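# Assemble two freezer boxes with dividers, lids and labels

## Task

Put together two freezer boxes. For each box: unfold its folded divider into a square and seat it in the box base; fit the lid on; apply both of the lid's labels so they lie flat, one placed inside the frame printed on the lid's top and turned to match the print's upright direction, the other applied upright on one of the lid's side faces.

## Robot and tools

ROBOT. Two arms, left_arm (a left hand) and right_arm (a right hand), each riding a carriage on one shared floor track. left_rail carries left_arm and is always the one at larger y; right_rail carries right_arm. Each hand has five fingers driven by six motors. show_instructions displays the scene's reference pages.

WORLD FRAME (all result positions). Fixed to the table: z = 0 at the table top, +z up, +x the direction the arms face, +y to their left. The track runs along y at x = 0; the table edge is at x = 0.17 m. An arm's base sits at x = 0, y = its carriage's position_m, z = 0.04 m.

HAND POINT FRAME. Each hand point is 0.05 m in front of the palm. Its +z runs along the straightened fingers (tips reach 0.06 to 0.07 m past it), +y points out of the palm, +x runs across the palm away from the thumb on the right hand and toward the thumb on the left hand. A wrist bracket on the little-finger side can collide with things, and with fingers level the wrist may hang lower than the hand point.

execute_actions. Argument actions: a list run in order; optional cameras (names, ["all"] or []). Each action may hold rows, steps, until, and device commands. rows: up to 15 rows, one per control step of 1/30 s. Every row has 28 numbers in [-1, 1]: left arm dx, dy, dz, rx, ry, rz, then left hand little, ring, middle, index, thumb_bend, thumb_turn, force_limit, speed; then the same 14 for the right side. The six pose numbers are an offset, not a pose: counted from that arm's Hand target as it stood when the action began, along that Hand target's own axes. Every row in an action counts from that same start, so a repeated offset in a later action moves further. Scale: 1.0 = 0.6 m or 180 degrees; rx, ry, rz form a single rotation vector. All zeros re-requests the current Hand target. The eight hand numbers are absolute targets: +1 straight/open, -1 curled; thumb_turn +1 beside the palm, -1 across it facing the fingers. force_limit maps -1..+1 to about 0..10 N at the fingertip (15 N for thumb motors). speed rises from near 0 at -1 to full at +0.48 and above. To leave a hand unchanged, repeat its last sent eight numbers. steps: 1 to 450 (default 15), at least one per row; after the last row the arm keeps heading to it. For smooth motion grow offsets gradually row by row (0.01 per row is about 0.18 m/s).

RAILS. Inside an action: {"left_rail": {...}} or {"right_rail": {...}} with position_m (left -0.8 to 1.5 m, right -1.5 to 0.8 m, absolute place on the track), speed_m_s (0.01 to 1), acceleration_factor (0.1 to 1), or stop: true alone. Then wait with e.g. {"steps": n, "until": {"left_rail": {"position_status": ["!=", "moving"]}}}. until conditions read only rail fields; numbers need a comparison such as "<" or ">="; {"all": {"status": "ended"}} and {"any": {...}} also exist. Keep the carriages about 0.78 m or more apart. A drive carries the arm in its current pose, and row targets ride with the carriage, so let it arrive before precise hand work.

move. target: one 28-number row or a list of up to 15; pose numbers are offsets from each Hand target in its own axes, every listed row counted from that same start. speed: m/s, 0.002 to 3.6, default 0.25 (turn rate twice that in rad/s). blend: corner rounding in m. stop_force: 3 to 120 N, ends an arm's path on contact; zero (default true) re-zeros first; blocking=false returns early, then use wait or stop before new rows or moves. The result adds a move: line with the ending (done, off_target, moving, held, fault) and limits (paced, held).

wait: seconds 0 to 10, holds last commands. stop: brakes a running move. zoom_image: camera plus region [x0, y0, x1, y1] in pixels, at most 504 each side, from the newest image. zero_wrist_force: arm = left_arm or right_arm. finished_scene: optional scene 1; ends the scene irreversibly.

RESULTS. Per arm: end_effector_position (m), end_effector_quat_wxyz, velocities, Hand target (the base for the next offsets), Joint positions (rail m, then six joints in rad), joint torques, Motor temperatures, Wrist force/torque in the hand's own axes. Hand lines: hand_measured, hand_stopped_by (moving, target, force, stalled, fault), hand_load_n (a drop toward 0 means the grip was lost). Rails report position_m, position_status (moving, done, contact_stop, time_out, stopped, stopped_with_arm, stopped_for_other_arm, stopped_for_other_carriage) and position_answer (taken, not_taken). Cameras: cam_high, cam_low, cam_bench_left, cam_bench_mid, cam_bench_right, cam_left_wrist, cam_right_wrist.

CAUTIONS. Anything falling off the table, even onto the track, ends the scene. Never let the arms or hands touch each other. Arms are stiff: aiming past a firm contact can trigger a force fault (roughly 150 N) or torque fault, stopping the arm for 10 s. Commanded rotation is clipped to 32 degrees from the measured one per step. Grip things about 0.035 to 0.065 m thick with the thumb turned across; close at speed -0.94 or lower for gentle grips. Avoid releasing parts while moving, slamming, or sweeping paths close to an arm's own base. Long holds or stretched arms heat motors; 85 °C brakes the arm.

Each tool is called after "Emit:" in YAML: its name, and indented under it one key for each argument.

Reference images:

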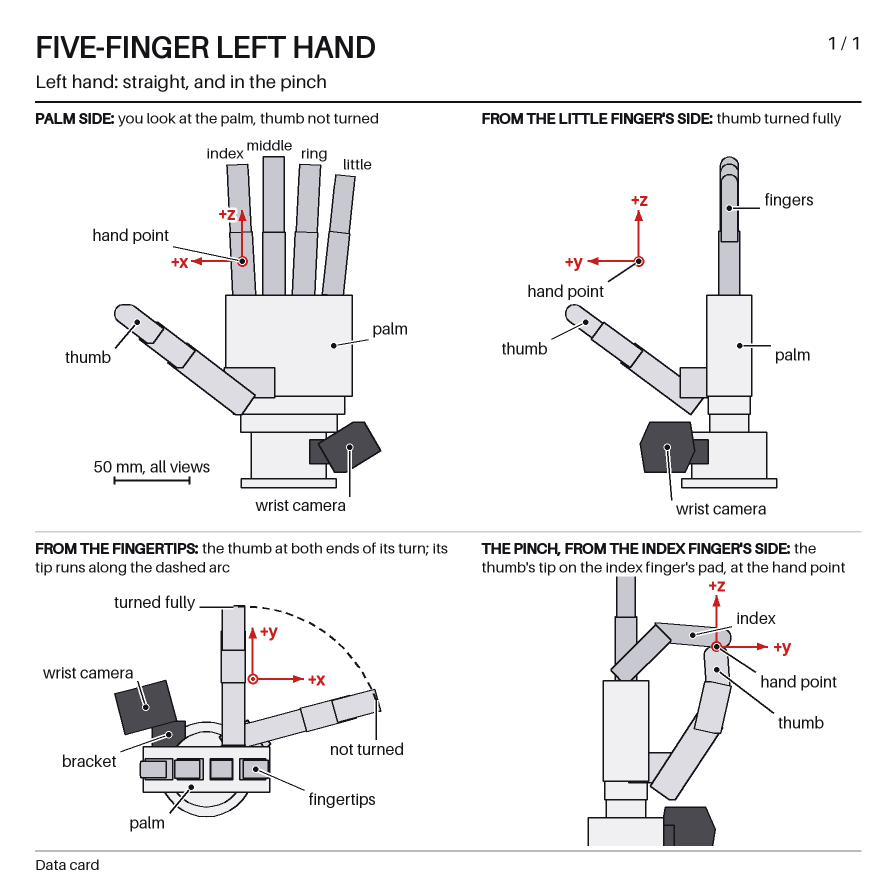

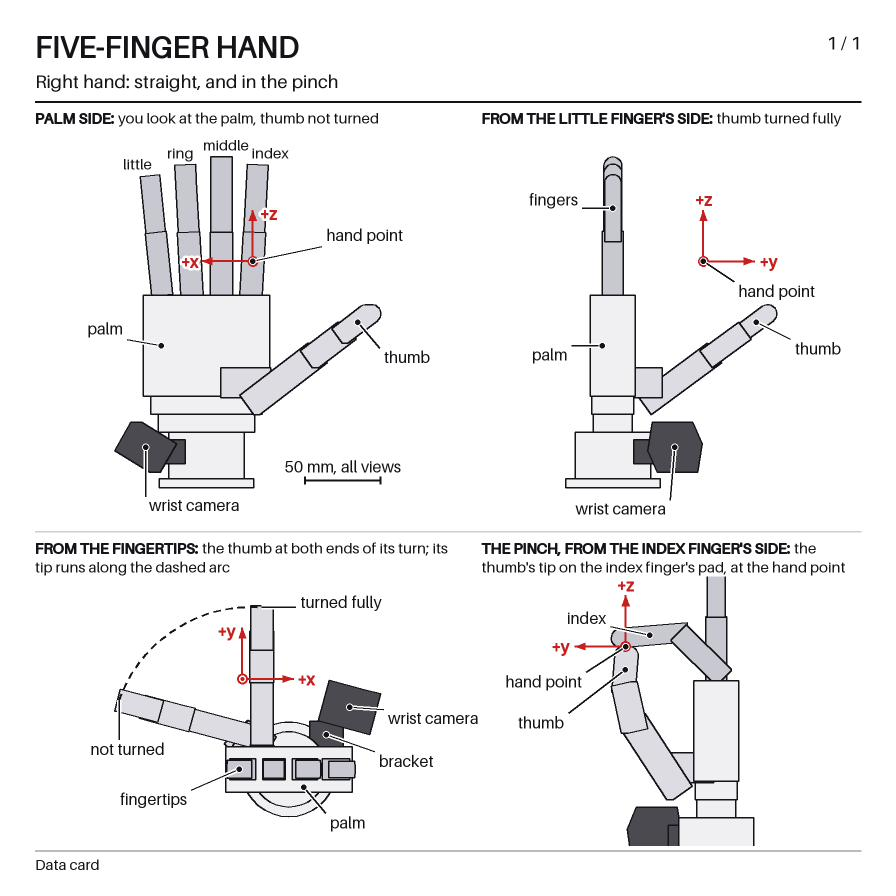

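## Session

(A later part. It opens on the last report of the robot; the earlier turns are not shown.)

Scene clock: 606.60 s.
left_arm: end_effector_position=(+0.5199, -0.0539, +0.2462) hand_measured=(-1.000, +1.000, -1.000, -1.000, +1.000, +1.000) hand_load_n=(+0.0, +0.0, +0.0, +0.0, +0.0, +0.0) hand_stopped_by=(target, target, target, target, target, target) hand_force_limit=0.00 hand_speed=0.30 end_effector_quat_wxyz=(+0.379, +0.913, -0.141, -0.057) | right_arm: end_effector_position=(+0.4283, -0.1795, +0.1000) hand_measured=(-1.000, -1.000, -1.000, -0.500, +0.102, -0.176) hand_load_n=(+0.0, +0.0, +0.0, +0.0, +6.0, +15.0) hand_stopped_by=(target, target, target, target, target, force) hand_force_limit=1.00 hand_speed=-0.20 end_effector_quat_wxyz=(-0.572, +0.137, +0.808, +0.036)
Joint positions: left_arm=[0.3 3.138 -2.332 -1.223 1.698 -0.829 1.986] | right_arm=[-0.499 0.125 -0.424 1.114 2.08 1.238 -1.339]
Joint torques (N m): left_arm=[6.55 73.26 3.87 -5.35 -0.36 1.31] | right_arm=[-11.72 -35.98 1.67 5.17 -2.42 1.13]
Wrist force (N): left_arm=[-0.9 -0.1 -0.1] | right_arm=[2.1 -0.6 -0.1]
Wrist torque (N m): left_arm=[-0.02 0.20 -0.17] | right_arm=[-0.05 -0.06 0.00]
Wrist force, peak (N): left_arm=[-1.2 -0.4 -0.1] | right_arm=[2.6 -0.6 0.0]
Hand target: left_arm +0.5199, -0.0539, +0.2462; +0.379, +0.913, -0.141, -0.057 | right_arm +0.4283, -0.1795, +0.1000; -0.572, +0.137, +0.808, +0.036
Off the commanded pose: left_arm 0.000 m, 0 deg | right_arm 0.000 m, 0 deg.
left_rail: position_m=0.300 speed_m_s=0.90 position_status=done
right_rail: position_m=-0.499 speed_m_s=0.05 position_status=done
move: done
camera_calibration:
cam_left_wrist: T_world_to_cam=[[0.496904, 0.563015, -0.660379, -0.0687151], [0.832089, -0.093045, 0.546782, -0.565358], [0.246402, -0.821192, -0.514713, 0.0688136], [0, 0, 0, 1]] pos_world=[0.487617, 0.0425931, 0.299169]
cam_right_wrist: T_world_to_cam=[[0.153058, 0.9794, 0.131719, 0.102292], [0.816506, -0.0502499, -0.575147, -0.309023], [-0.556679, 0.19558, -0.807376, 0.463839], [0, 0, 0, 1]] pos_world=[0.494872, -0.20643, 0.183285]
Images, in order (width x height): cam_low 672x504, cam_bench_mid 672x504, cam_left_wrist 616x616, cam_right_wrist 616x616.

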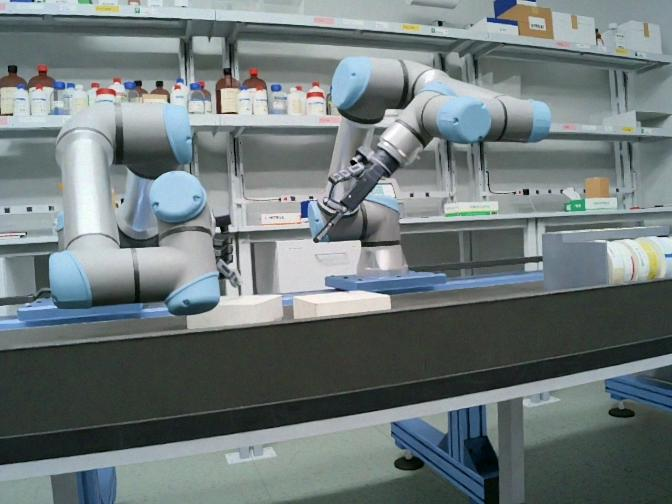

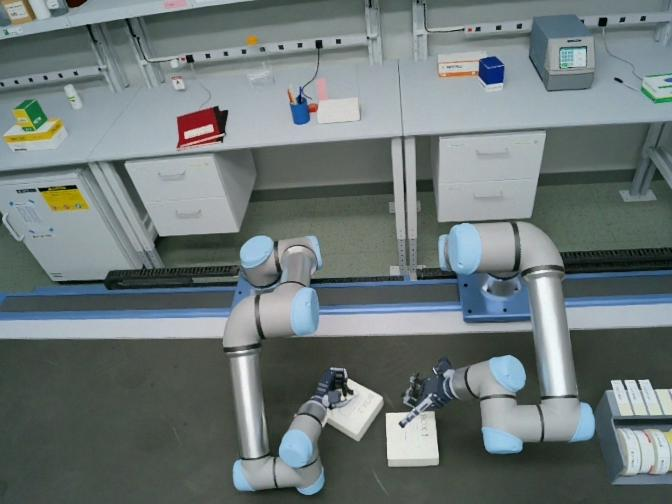

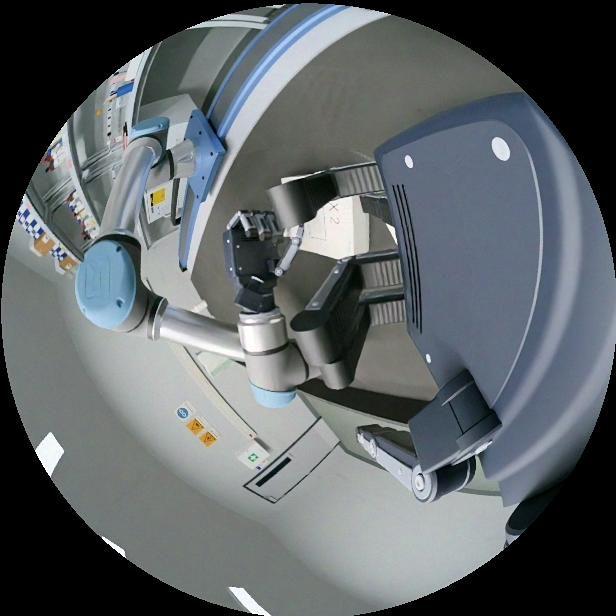

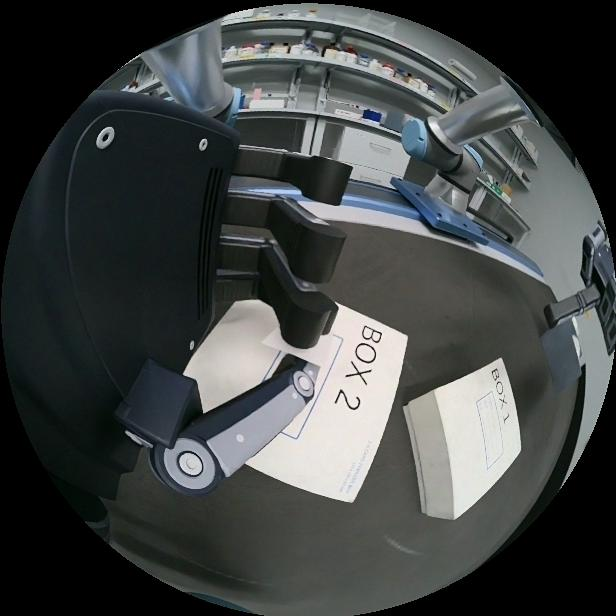

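Emit:
zoom_image:
  camera: "cam_bench_mid"
  region: [335, 385, 370, 420]

Emit:
zoom_image:
  camera: "cam_left_wrist"
  region: [275, 220, 335, 250]

Emit:
zoom_image:
  camera: "cam_right_wrist"
  region: [255, 325, 315, 385]

Emit:
zoom_image:
  camera: "cam_low"
  region: [215, 260, 255, 300]

Scaled by 14.400 from the camera's 672x504 image, which has a finer 960x720 frame.

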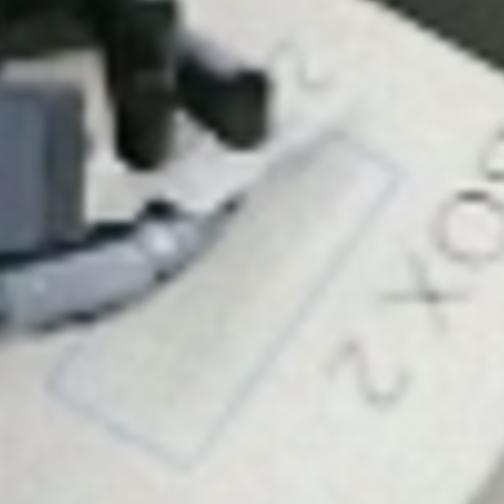

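Scaled by 8.400 from the camera's 616x616 image, which has a finer 880x880 frame.

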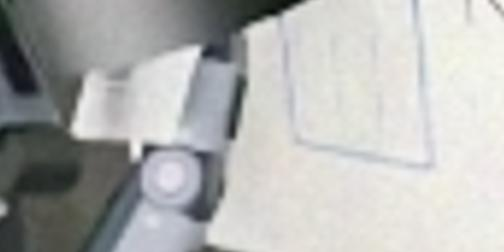

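Scaled by 8.400 from the camera's 616x616 image, which has a finer 880x880 frame.

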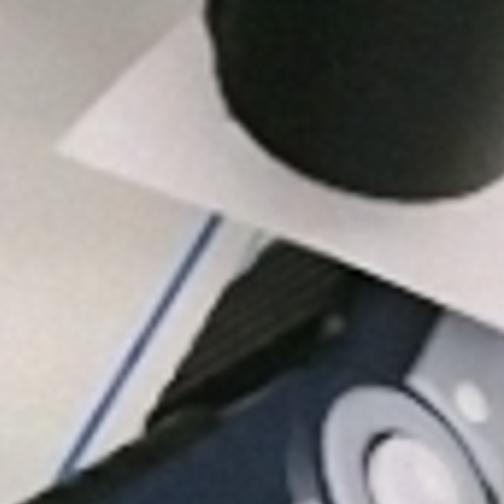

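Scaled by 12.600 from the camera's 672x504 image, which has a finer 960x720 frame.

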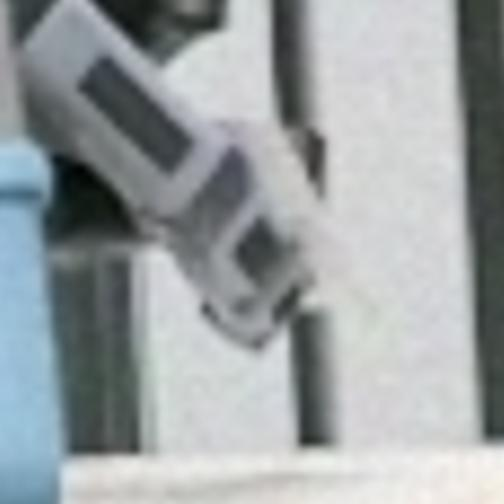

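Emit:
zoom_image:
  camera: "cam_left_wrist"
  region: [280, 220, 305, 245]

Emit:
zoom_image:
  camera: "cam_right_wrist"
  region: [305, 325, 350, 370]

Scaled by 20.160 from the camera's 616x616 image, which has a finer 880x880 frame.

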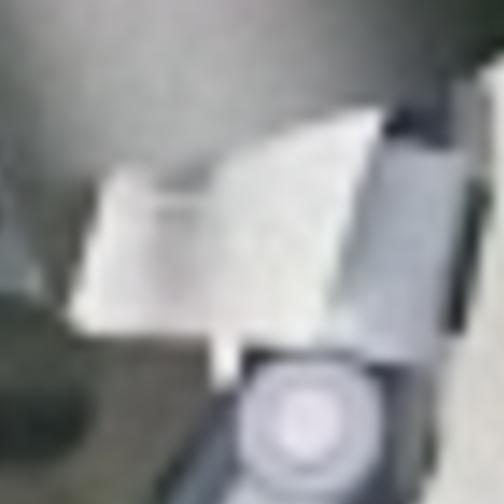

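Scaled by 11.200 from the camera's 616x616 image, which has a finer 880x880 frame.

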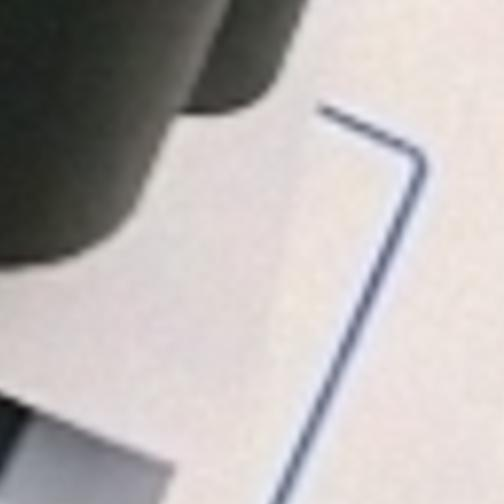

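Emit:
zoom_image:
  camera: "cam_low"
  region: [228, 266, 258, 296]

Emit:
zoom_image:
  camera: "cam_high"
  region: [230, 280, 330, 380]

Scaled by 16.800 from the camera's 672x504 image, which has a finer 960x720 frame.

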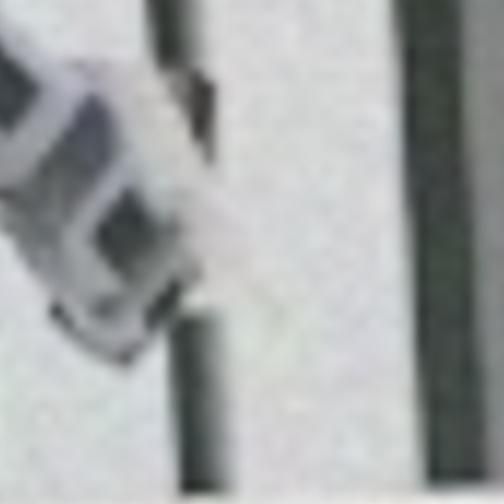

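This scene's latest camera images include none from cam_high. They are from: cam_low, cam_bench_mid, cam_left_wrist, cam_right_wrist. cam_high's image comes with the result of a call that names it in "cameras".

Emit:
zoom_image:
  camera: "cam_bench_mid"
  region: [345, 380, 367, 402]

Emit:
execute_actions:
  actions: []
  cameras: ["cam_high", "cam_bench_left"]

Scaled by 22.909 from the camera's 672x504 image, which has a finer 960x720 frame.

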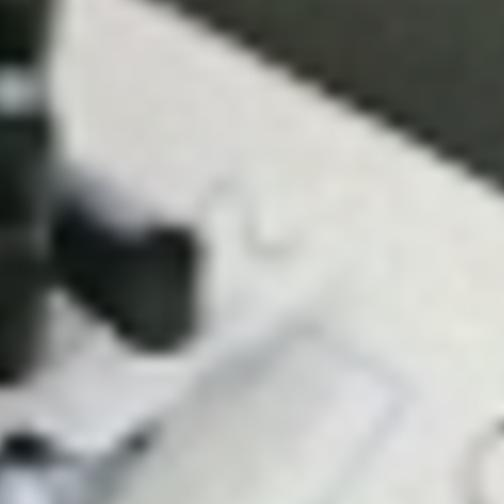

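Scene clock: 618.13 s.
left_arm: end_effector_position=(+0.5199, -0.0539, +0.2462) hand_measured=(-1.000, +1.000, -1.000, -1.000, +1.000, +1.000) hand_load_n=(+0.0, +0.0, +0.0, +0.0, +0.0, +0.0) hand_stopped_by=(target, target, target, target, target, target) hand_force_limit=0.00 hand_speed=0.30 end_effector_quat_wxyz=(+0.379, +0.913, -0.141, -0.057) | right_arm: end_effector_position=(+0.4283, -0.1795, +0.1000) hand_measured=(-1.000, -1.000, -1.000, -0.500, +0.102, -0.176) hand_load_n=(+0.0, +0.0, +0.0, +0.5, +6.0, +15.0) hand_stopped_by=(target, target, target, target, target, force) hand_force_limit=1.00 hand_speed=-0.20 end_effector_quat_wxyz=(-0.572, +0.137, +0.808, +0.036)
Joint positions: left_arm=[0.3 3.138 -2.332 -1.223 1.698 -0.829 1.986] | right_arm=[-0.499 0.125 -0.424 1.114 2.08 1.237 -1.339]
Joint velocities: within noise
Joint torques (N m): left_arm=[6.91 70.96 4.6 -5.09 -0.4 1.18] | right_arm=[-9.95 -37.39 1.29 4.76 -2.18 1.34]
Motor temperatures (°C): left_arm=[20 24 21 25 30 23] | right_arm=[22 22 25 27 31 26]
Wrist force (N): left_arm=[-1.0 -0.1 0.1] | right_arm=[2.2 -0.7 0.1]
Wrist torque (N m): left_arm=[-0.04 0.22 -0.18] | right_arm=[-0.07 -0.07 0.01]
Wrist force, peak (N): left_arm=[-1.1 -0.3 0.0] | right_arm=[2.6 -0.7 0.1]
Hand target: left_arm +0.5199, -0.0539, +0.2462; +0.379, +0.913, -0.141, -0.057 | right_arm +0.4283, -0.1795, +0.1000; -0.572, +0.137, +0.808, +0.036
Off the commanded pose: left_arm 0.000 m, 0 deg | right_arm 0.000 m, 0 deg.
left_rail: position_m=0.300 speed_m_s=0.90 position_status=done
right_rail: position_m=-0.499 speed_m_s=0.05 position_status=done
Images, in order (width x height): cam_high 672x504, cam_bench_left 672x504.

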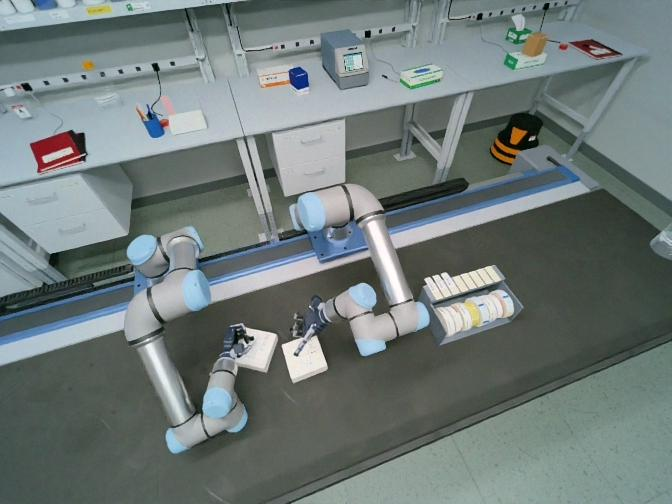

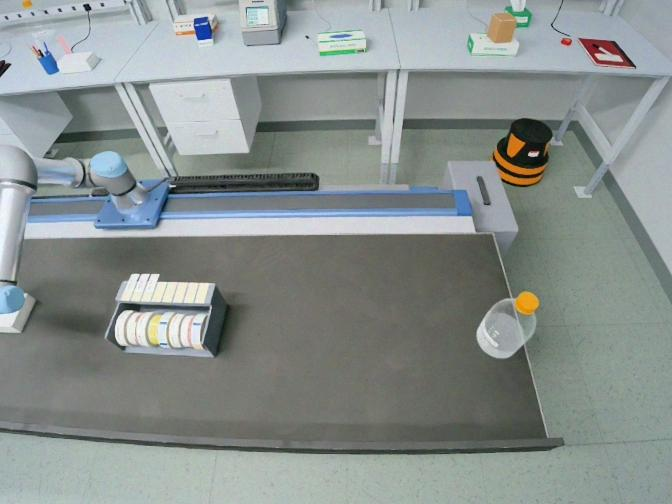

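Emit:
execute_actions:
  actions:
    - {"rows": [[0,0,0,0,0,0,-1,-1,-1,-1,1,1,0,0.48, 0,0,0,0,0,0,-1,-1,-1,-0.5,0.1,-0.5,1.0,-0.2]], "steps": 15}
  cameras: ["cam_left_wrist", "cam_bench_mid"]

Scene clock: 619.60 s.
left_arm: end_effector_position=(+0.5199, -0.0539, +0.2462) hand_measured=(-1.000, -1.000, -1.000, -1.000, +1.000, +1.000) hand_load_n=(+0.0, +0.0, +0.0, +0.0, +0.0, +0.0) hand_stopped_by=(target, target, target, target, target, target) hand_force_limit=0.00 hand_speed=0.48 end_effector_quat_wxyz=(+0.379, +0.913, -0.141, -0.057) | right_arm: end_effector_position=(+0.4283, -0.1795, +0.1000) hand_measured=(-1.000, -1.000, -1.000, -0.500, +0.102, -0.176) hand_load_n=(+0.0, +0.0, +0.0, +0.0, +6.5, +15.0) hand_stopped_by=(target, target, target, target, target, force) hand_force_limit=1.00 hand_speed=-0.20 end_effector_quat_wxyz=(-0.572, +0.137, +0.808, +0.036)
Joint positions: left_arm=[0.3 3.138 -2.332 -1.223 1.698 -0.829 1.986] | right_arm=[-0.499 0.125 -0.424 1.114 2.08 1.237 -1.339]
Joint torques (N m): left_arm=[5.03 72.23 4.63 -5.42 -0.27 1.19] | right_arm=[-11.87 -35.58 1.02 4.64 -2.2 1.24]
Wrist force (N): left_arm=[-1.0 -0.1 0.0] | right_arm=[2.4 -0.5 0.3]
Wrist torque (N m): left_arm=[-0.04 0.22 -0.18] | right_arm=[-0.05 -0.11 0.03]
Wrist force, peak (N): left_arm=[-1.2 -0.2 0.0] | right_arm=[2.6 -0.7 0.1]
Hand target: left_arm +0.5199, -0.0539, +0.2462; +0.379, +0.913, -0.141, -0.057 | right_arm +0.4283, -0.1795, +0.1000; -0.572, +0.137, +0.808, +0.036
Off the commanded pose: left_arm 0.000 m, 0 deg | right_arm 0.000 m, 0 deg.
left_rail: position_m=0.300 speed_m_s=0.90 position_status=done
right_rail: position_m=-0.499 speed_m_s=0.05 position_status=done
camera_calibration:
cam_left_wrist: T_world_to_cam=[[0.496904, 0.563015, -0.660379, -0.0687151], [0.832089, -0.093045, 0.546782, -0.565358], [0.246402, -0.821192, -0.514713, 0.0688136], [0, 0, 0, 1]] pos_world=[0.487617, 0.0425931, 0.299169]
Images, in order (width x height): cam_bench_mid 672x504, cam_left_wrist 616x616.

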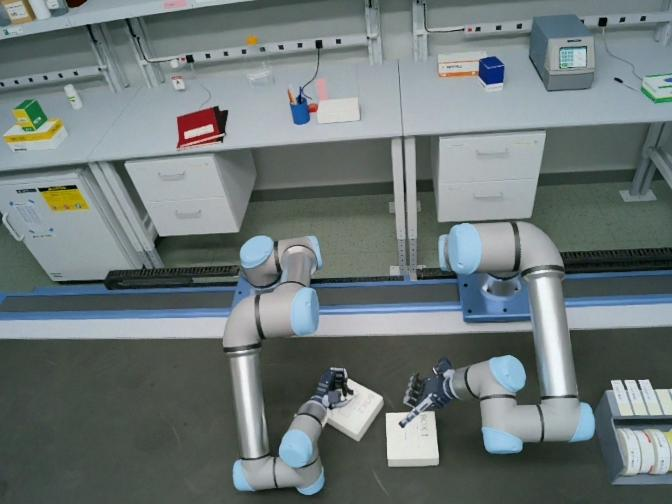

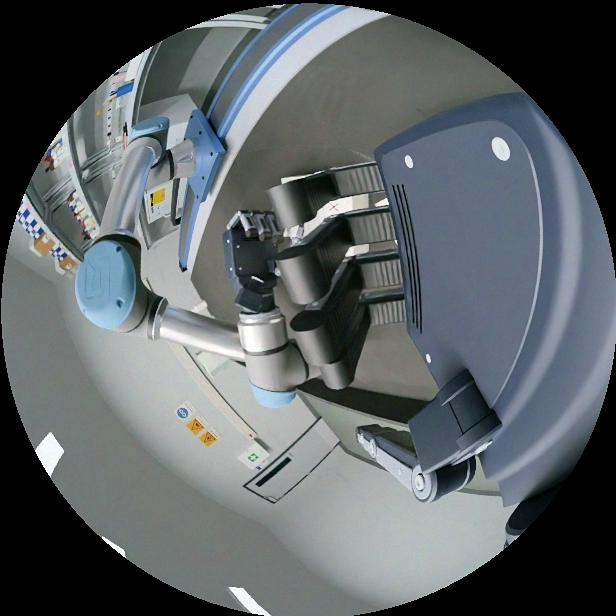

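Emit:
execute_actions:
  actions:
    - {"rows": [[0,0,0,0,0,0,1,1,-1,-1,1,1,0,0.48, 0,0,0,0,0,0,-1,-1,-1,-0.5,0.1,-0.5,1.0,-0.2]], "steps": 15}
  cameras: ["cam_left_wrist"]

Emit:
zoom_image:
  camera: "cam_left_wrist"
  region: [270, 170, 350, 250]

Scene clock: 620.67 s.
left_arm: end_effector_position=(+0.5199, -0.0539, +0.2462) hand_measured=(+1.000, +1.000, -1.000, -1.000, +1.000, +1.000) hand_load_n=(+0.0, +0.0, +0.5, +0.0, +0.0, +0.0) hand_stopped_by=(target, target, target, target, target, target) hand_force_limit=0.00 hand_speed=0.48 end_effector_quat_wxyz=(+0.379, +0.913, -0.141, -0.057) | right_arm: end_effector_position=(+0.4283, -0.1795, +0.1000) hand_measured=(-1.000, -1.000, -1.000, -0.500, +0.102, -0.176) hand_load_n=(+0.0, +0.0, +0.0, +0.0, +6.0, +15.0) hand_stopped_by=(target, target, target, target, target, force) hand_force_limit=1.00 hand_speed=-0.20 end_effector_quat_wxyz=(-0.572, +0.137, +0.808, +0.036)
Joint positions: left_arm=[0.3 3.138 -2.332 -1.223 1.698 -0.829 1.986] | right_arm=[-0.499 0.125 -0.424 1.114 2.08 1.237 -1.339]
Joint torques (N m): left_arm=[5.63 72.63 3.66 -4.86 -0.26 1.2] | right_arm=[-11.43 -35.68 0.69 5 -2.23 1.3]
Wrist force (N): left_arm=[-0.8 -0.2 0.0] | right_arm=[2.3 -0.5 0.1]
Wrist torque (N m): left_arm=[-0.05 0.19 -0.17] | right_arm=[-0.06 -0.09 0.02]
Wrist force, peak (N): left_arm=[-1.1 -0.2 0.0] | right_arm=[2.5 -0.6 0.1]
Hand target: left_arm +0.5199, -0.0539, +0.2462; +0.379, +0.913, -0.141, -0.057 | right_arm +0.4283, -0.1795, +0.1000; -0.572, +0.137, +0.808, +0.036
Off the commanded pose: left_arm 0.000 m, 0 deg | right_arm 0.000 m, 0 deg.
left_rail: position_m=0.300 speed_m_s=0.90 position_status=done
right_rail: position_m=-0.499 speed_m_s=0.05 position_status=done
camera_calibration:
cam_left_wrist: T_world_to_cam=[[0.496917, 0.562974, -0.660404, -0.068712], [0.832109, -0.0931137, 0.546739, -0.565352], [0.246308, -0.821212, -0.514726, 0.0688642], [0, 0, 0, 1]] pos_world=[0.487617, 0.0425932, 0.299169]
Images, in order (width x height): cam_left_wrist 616x616.

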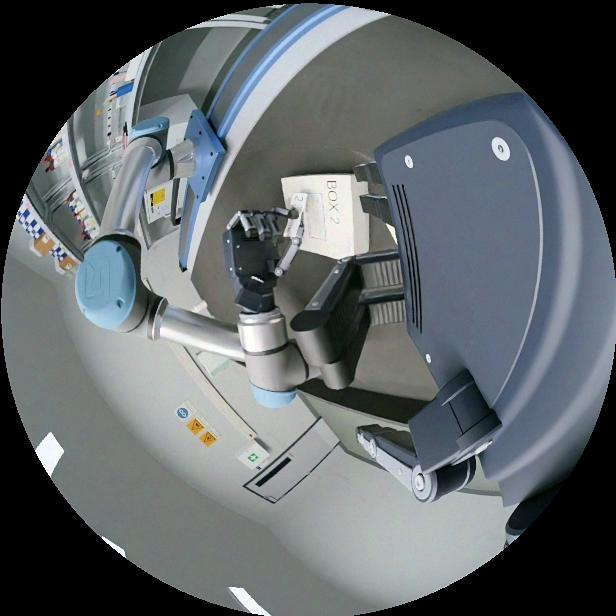

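Scaled by 6.300 from the camera's 616x616 image, which has a finer 880x880 frame.

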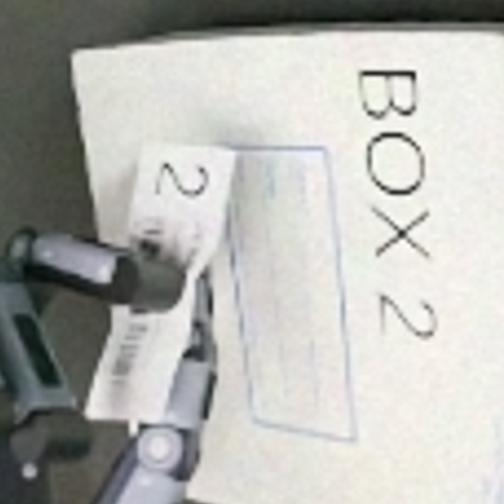

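Emit:
move:
  target: [0,0,0,0,0,0,1,1,-1,-1,1,1,0,0.48, -0.0196,0.002,-0.0009,-0.0109,-0.0452,-0.0168,-1,-1,-1,-0.5,0.1,-0.5,1.0,-0.2]
  speed: 0.12
  cameras: ["cam_left_wrist", "cam_right_wrist", "cam_bench_mid", "cam_low"]

Emit:
zoom_image:
  camera: "cam_left_wrist"
  region: [270, 170, 350, 250]

Emit:
zoom_image:
  camera: "cam_bench_mid"
  region: [335, 375, 375, 415]

Emit:
zoom_image:
  camera: "cam_low"
  region: [210, 260, 260, 310]

Scene clock: 625.33 s.
left_arm: end_effector_position=(+0.5199, -0.0539, +0.2462) hand_measured=(+1.000, +1.000, -1.000, -1.000, +1.000, +1.000) hand_load_n=(+0.0, +0.0, +0.0, +0.0, +0.0, +0.0) hand_stopped_by=(target, target, target, target, target, target) hand_force_limit=0.00 hand_speed=0.48 end_effector_quat_wxyz=(+0.379, +0.913, -0.141, -0.057) | right_arm: end_effector_position=(+0.4327, -0.1806, +0.0890) hand_measured=(-1.000, -1.000, -1.000, -0.500, +0.102, -0.176) hand_load_n=(+0.0, +0.0, +0.0, +0.0, +6.0, +15.0) hand_stopped_by=(target, target, target, target, target, force) hand_force_limit=1.00 hand_speed=-0.20 end_effector_quat_wxyz=(-0.510, +0.128, +0.849, +0.055)
Joint positions: left_arm=[0.3 3.138 -2.332 -1.223 1.698 -0.829 1.986] | right_arm=[-0.499 0.122 -0.468 1.138 1.946 1.239 -1.343]
Joint torques (N m): left_arm=[5.86 71.33 5.29 -0.83 -0.05 1.1] | right_arm=[-10.94 -77.8 1.08 0.87 -0.58 -0.81]
Wrist force (N): left_arm=[-0.9 -0.1 0.1] | right_arm=[2.0 -0.3 0.0]
Wrist torque (N m): left_arm=[-0.04 0.21 -0.18] | right_arm=[-0.01 -0.03 -0.02]
Wrist force, peak (N): left_arm=[-1.2 -0.3 -0.1] | right_arm=[2.5 -0.7 -0.1]
Hand target: left_arm +0.5199, -0.0539, +0.2462; +0.379, +0.913, -0.141, -0.057 | right_arm +0.4327, -0.1805, +0.0890; -0.510, +0.128, +0.849, +0.055
Off the commanded pose: left_arm 0.000 m, 0 deg | right_arm 0.000 m, 0 deg.
left_rail: position_m=0.300 speed_m_s=0.90 position_status=done
right_rail: position_m=-0.499 speed_m_s=0.05 position_status=done
move: done
camera_calibration:
cam_left_wrist: T_world_to_cam=[[0.496917, 0.562974, -0.660404, -0.068712], [0.832109, -0.0931137, 0.546739, -0.565352], [0.246308, -0.821212, -0.514726, 0.0688642], [0, 0, 0, 1]] pos_world=[0.487617, 0.0425932, 0.299169]
cam_right_wrist: T_world_to_cam=[[0.129399, 0.976122, 0.174473, 0.110016], [0.894981, -0.0392143, -0.444378, -0.362565], [-0.426926, 0.213652, -0.878685, 0.411183], [0, 0, 0, 1]] pos_world=[0.485797, -0.209457, 0.180989]
Images, in order (width x height): cam_low 672x504, cam_bench_mid 672x504, cam_left_wrist 616x616, cam_right_wrist 616x616.

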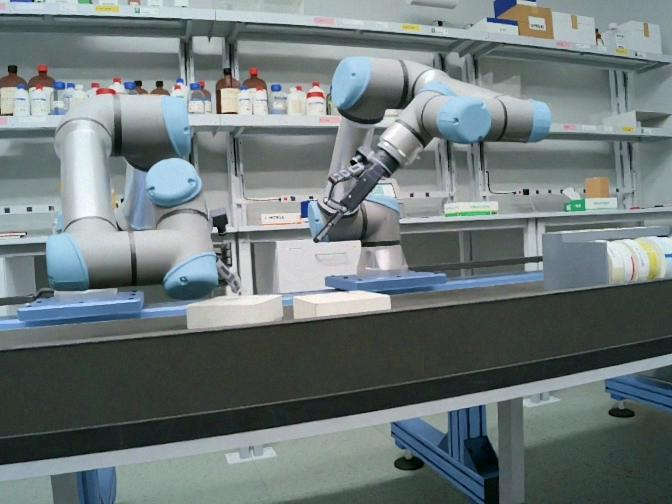

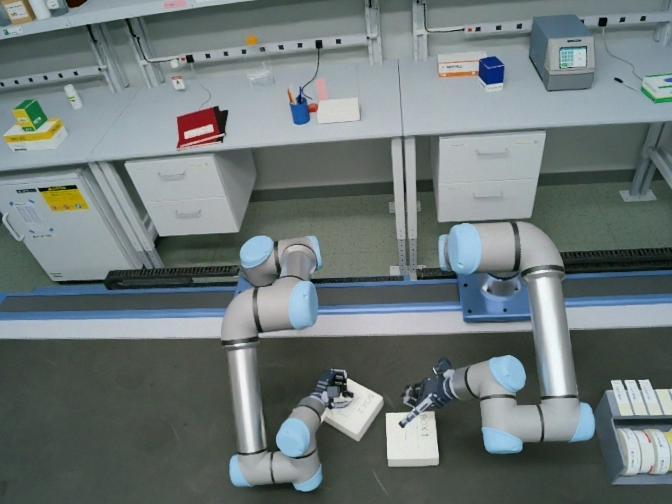

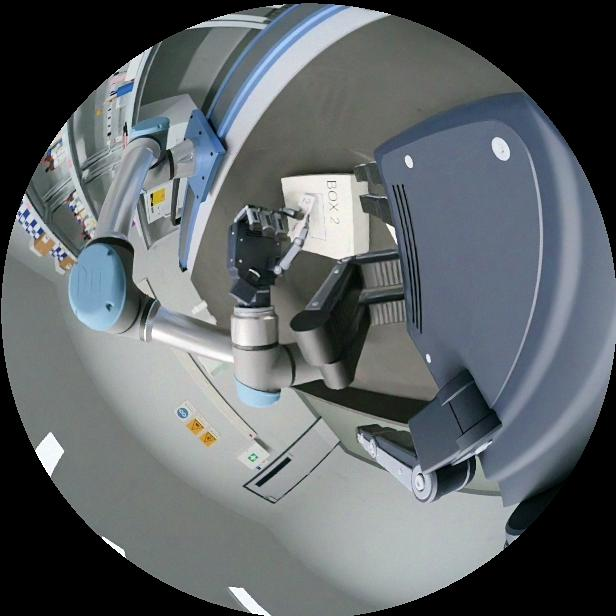

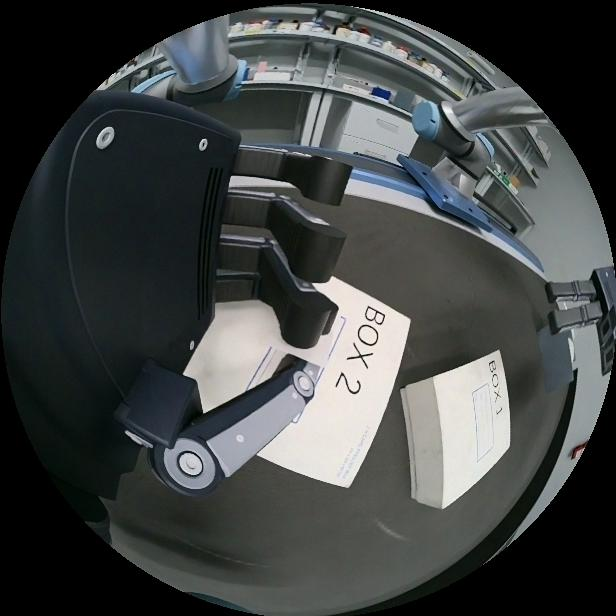

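Scaled by 6.300 from the camera's 616x616 image, which has a finer 880x880 frame.

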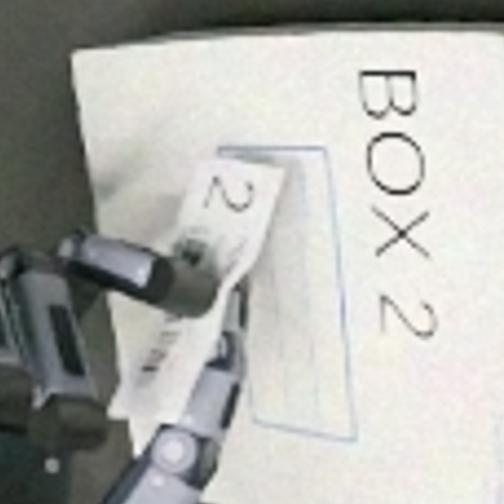

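Scaled by 12.600 from the camera's 672x504 image, which has a finer 960x720 frame.

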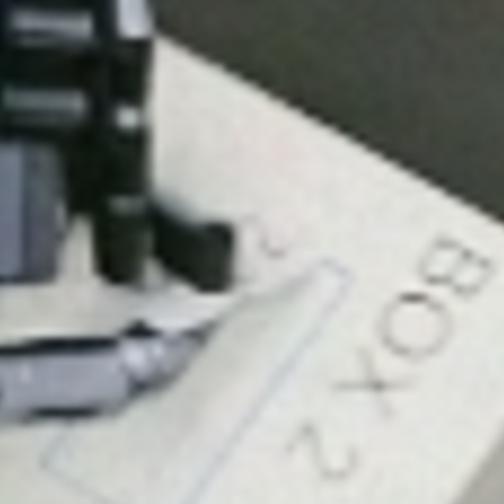

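Scaled by 10.080 from the camera's 672x504 image, which has a finer 960x720 frame.

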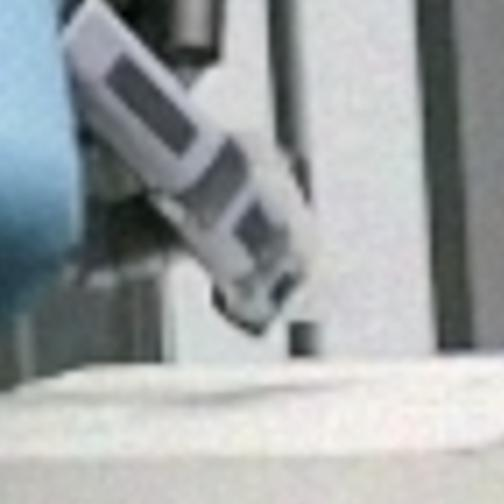

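Emit:
zoom_image:
  camera: "cam_left_wrist"
  region: [285, 185, 330, 230]

Emit:
zoom_image:
  camera: "cam_right_wrist"
  region: [240, 290, 380, 430]

Emit:
zoom_image:
  camera: "cam_bench_mid"
  region: [345, 385, 370, 410]

Scaled by 11.200 from the camera's 616x616 image, which has a finer 880x880 frame.

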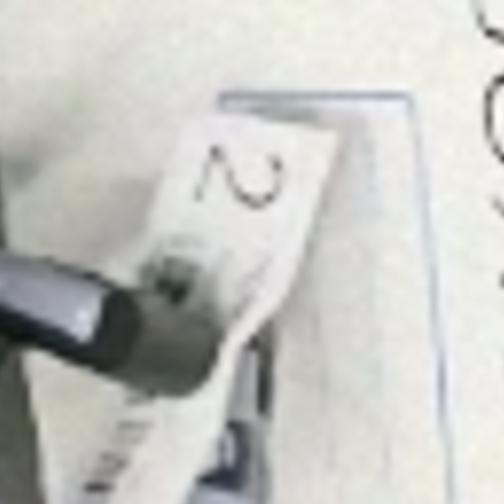

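Scaled by 3.600 from the camera's 616x616 image, which has a finer 880x880 frame.

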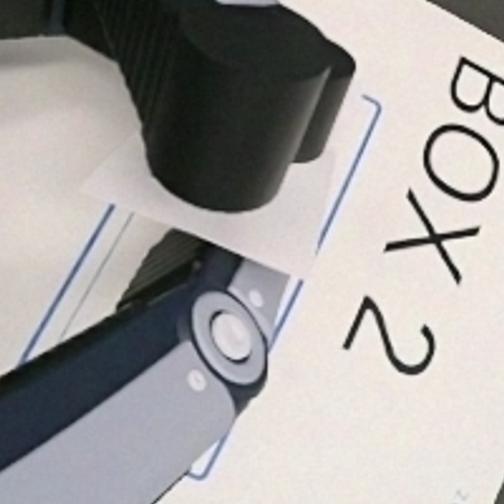

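Scaled by 20.160 from the camera's 672x504 image, which has a finer 960x720 frame.

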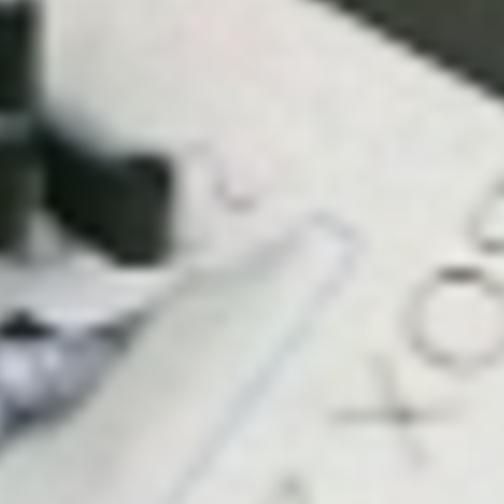

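Emit:
move:
  target: [0,0,0,0,0,0,1,1,-1,-1,1,1,0,0.48, -0.0034,0.0093,-0.007,0.0342,-0.0014,-0.0184,-1,-1,-1,-0.5,0.1,-0.5,1.0,-0.2]
  speed: 0.12
  cameras: ["cam_left_wrist", "cam_bench_mid", "cam_low"]

Emit:
zoom_image:
  camera: "cam_left_wrist"
  region: [285, 185, 330, 230]

Emit:
zoom_image:
  camera: "cam_bench_mid"
  region: [345, 385, 370, 410]

Emit:
zoom_image:
  camera: "cam_low"
  region: [210, 260, 260, 310]

Scene clock: 627.97 s.
left_arm: end_effector_position=(+0.5199, -0.0539, +0.2462) hand_measured=(+1.000, +1.000, -1.000, -1.000, +1.000, +1.000) hand_load_n=(+0.0, +0.0, +0.0, +0.0, -0.5, +0.0) hand_stopped_by=(target, target, target, target, target, target) hand_force_limit=0.00 hand_speed=0.48 end_effector_quat_wxyz=(+0.379, +0.913, -0.141, -0.057) | right_arm: end_effector_position=(+0.4387, -0.1765, +0.0890) hand_measured=(-1.000, -1.000, -1.000, -0.500, +0.102, -0.176) hand_load_n=(+0.0, +0.0, +0.0, +0.5, +6.0, +15.0) hand_stopped_by=(target, target, target, target, target, force) hand_force_limit=1.00 hand_speed=-0.20 end_effector_quat_wxyz=(-0.512, +0.076, +0.855, +0.024)
Joint positions: left_arm=[0.3 3.138 -2.332 -1.223 1.698 -0.829 1.986] | right_arm=[-0.499 0.16 -0.413 1.017 2.025 1.313 -1.386]
Joint torques (N m): left_arm=[6.68 71.76 5.79 0 -0.14 1.19] | right_arm=[10.56 -37.76 -31.41 5.17 2.02 -1.3]
Wrist force (N): left_arm=[-1.0 -0.2 -0.1] | right_arm=[1.8 -0.5 -0.2]
Wrist torque (N m): left_arm=[-0.04 0.22 -0.18] | right_arm=[-0.06 -0.03 0.09]
Wrist force, peak (N): left_arm=[-1.1 -0.3 0.0] | right_arm=[2.5 -0.2 -0.1]
Hand target: left_arm +0.5199, -0.0539, +0.2462; +0.379, +0.913, -0.141, -0.057 | right_arm +0.4387, -0.1765, +0.0890; -0.512, +0.076, +0.855, +0.024
Off the commanded pose: left_arm 0.000 m, 0 deg | right_arm 0.000 m, 0 deg.
left_rail: position_m=0.300 speed_m_s=0.90 position_status=done
right_rail: position_m=-0.499 speed_m_s=0.05 position_status=done
move: done
camera_calibration:
cam_left_wrist: T_world_to_cam=[[0.496904, 0.563015, -0.660379, -0.0687151], [0.832089, -0.093045, 0.546782, -0.565358], [0.246402, -0.821192, -0.514713, 0.0688136], [0, 0, 0, 1]] pos_world=[0.487617, 0.0425931, 0.299169]
Images, in order (width x height): cam_low 672x504, cam_bench_mid 672x504, cam_left_wrist 616x616.

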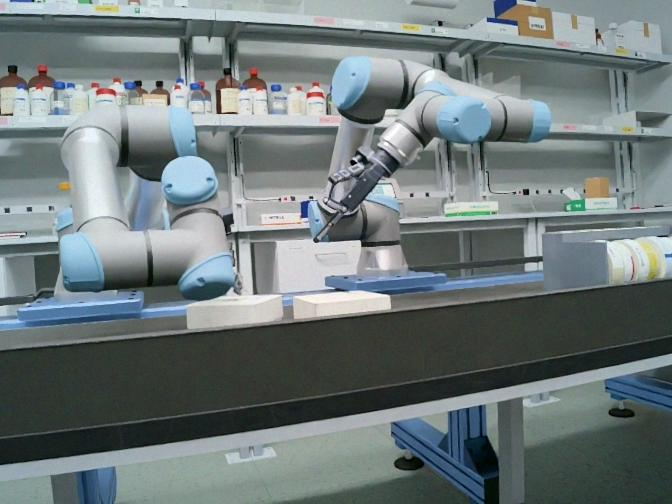

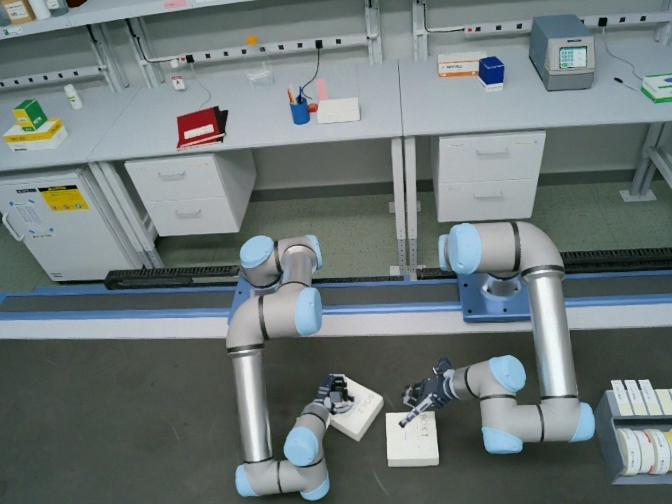

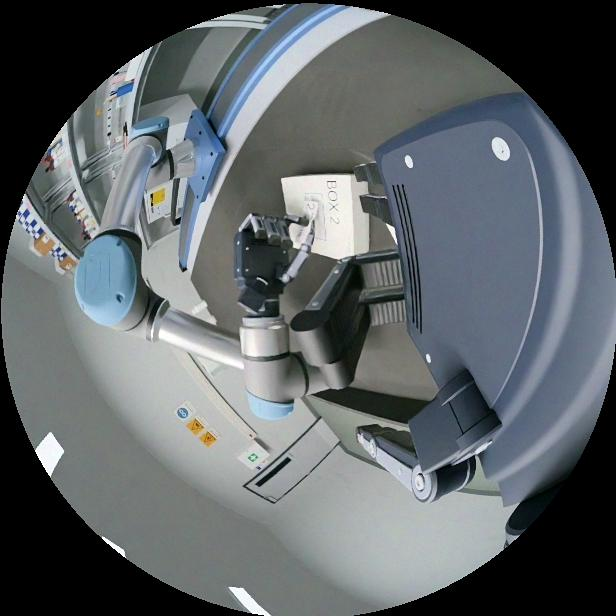

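Scaled by 11.200 from the camera's 616x616 image, which has a finer 880x880 frame.

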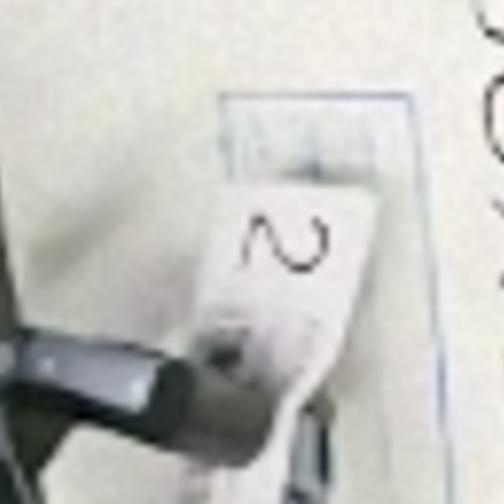

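Scaled by 20.160 from the camera's 672x504 image, which has a finer 960x720 frame.

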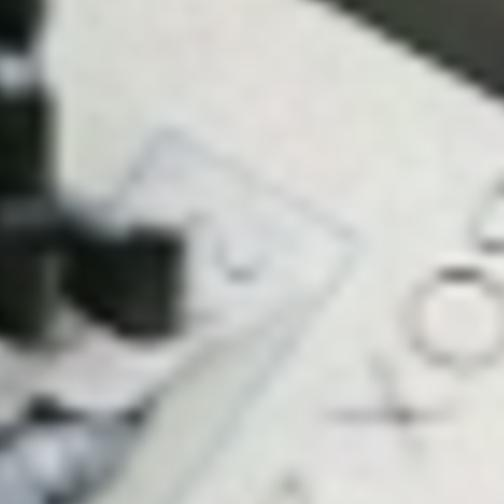

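Scaled by 10.080 from the camera's 672x504 image, which has a finer 960x720 frame.

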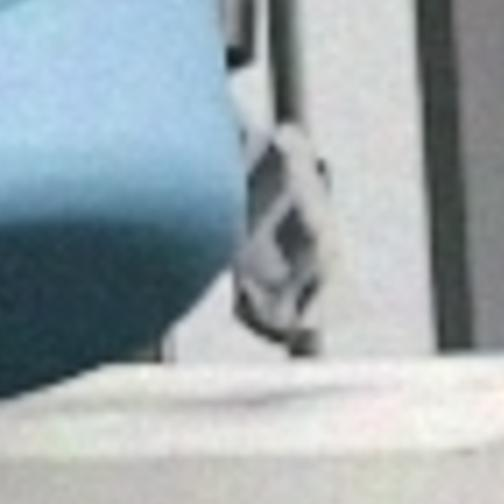

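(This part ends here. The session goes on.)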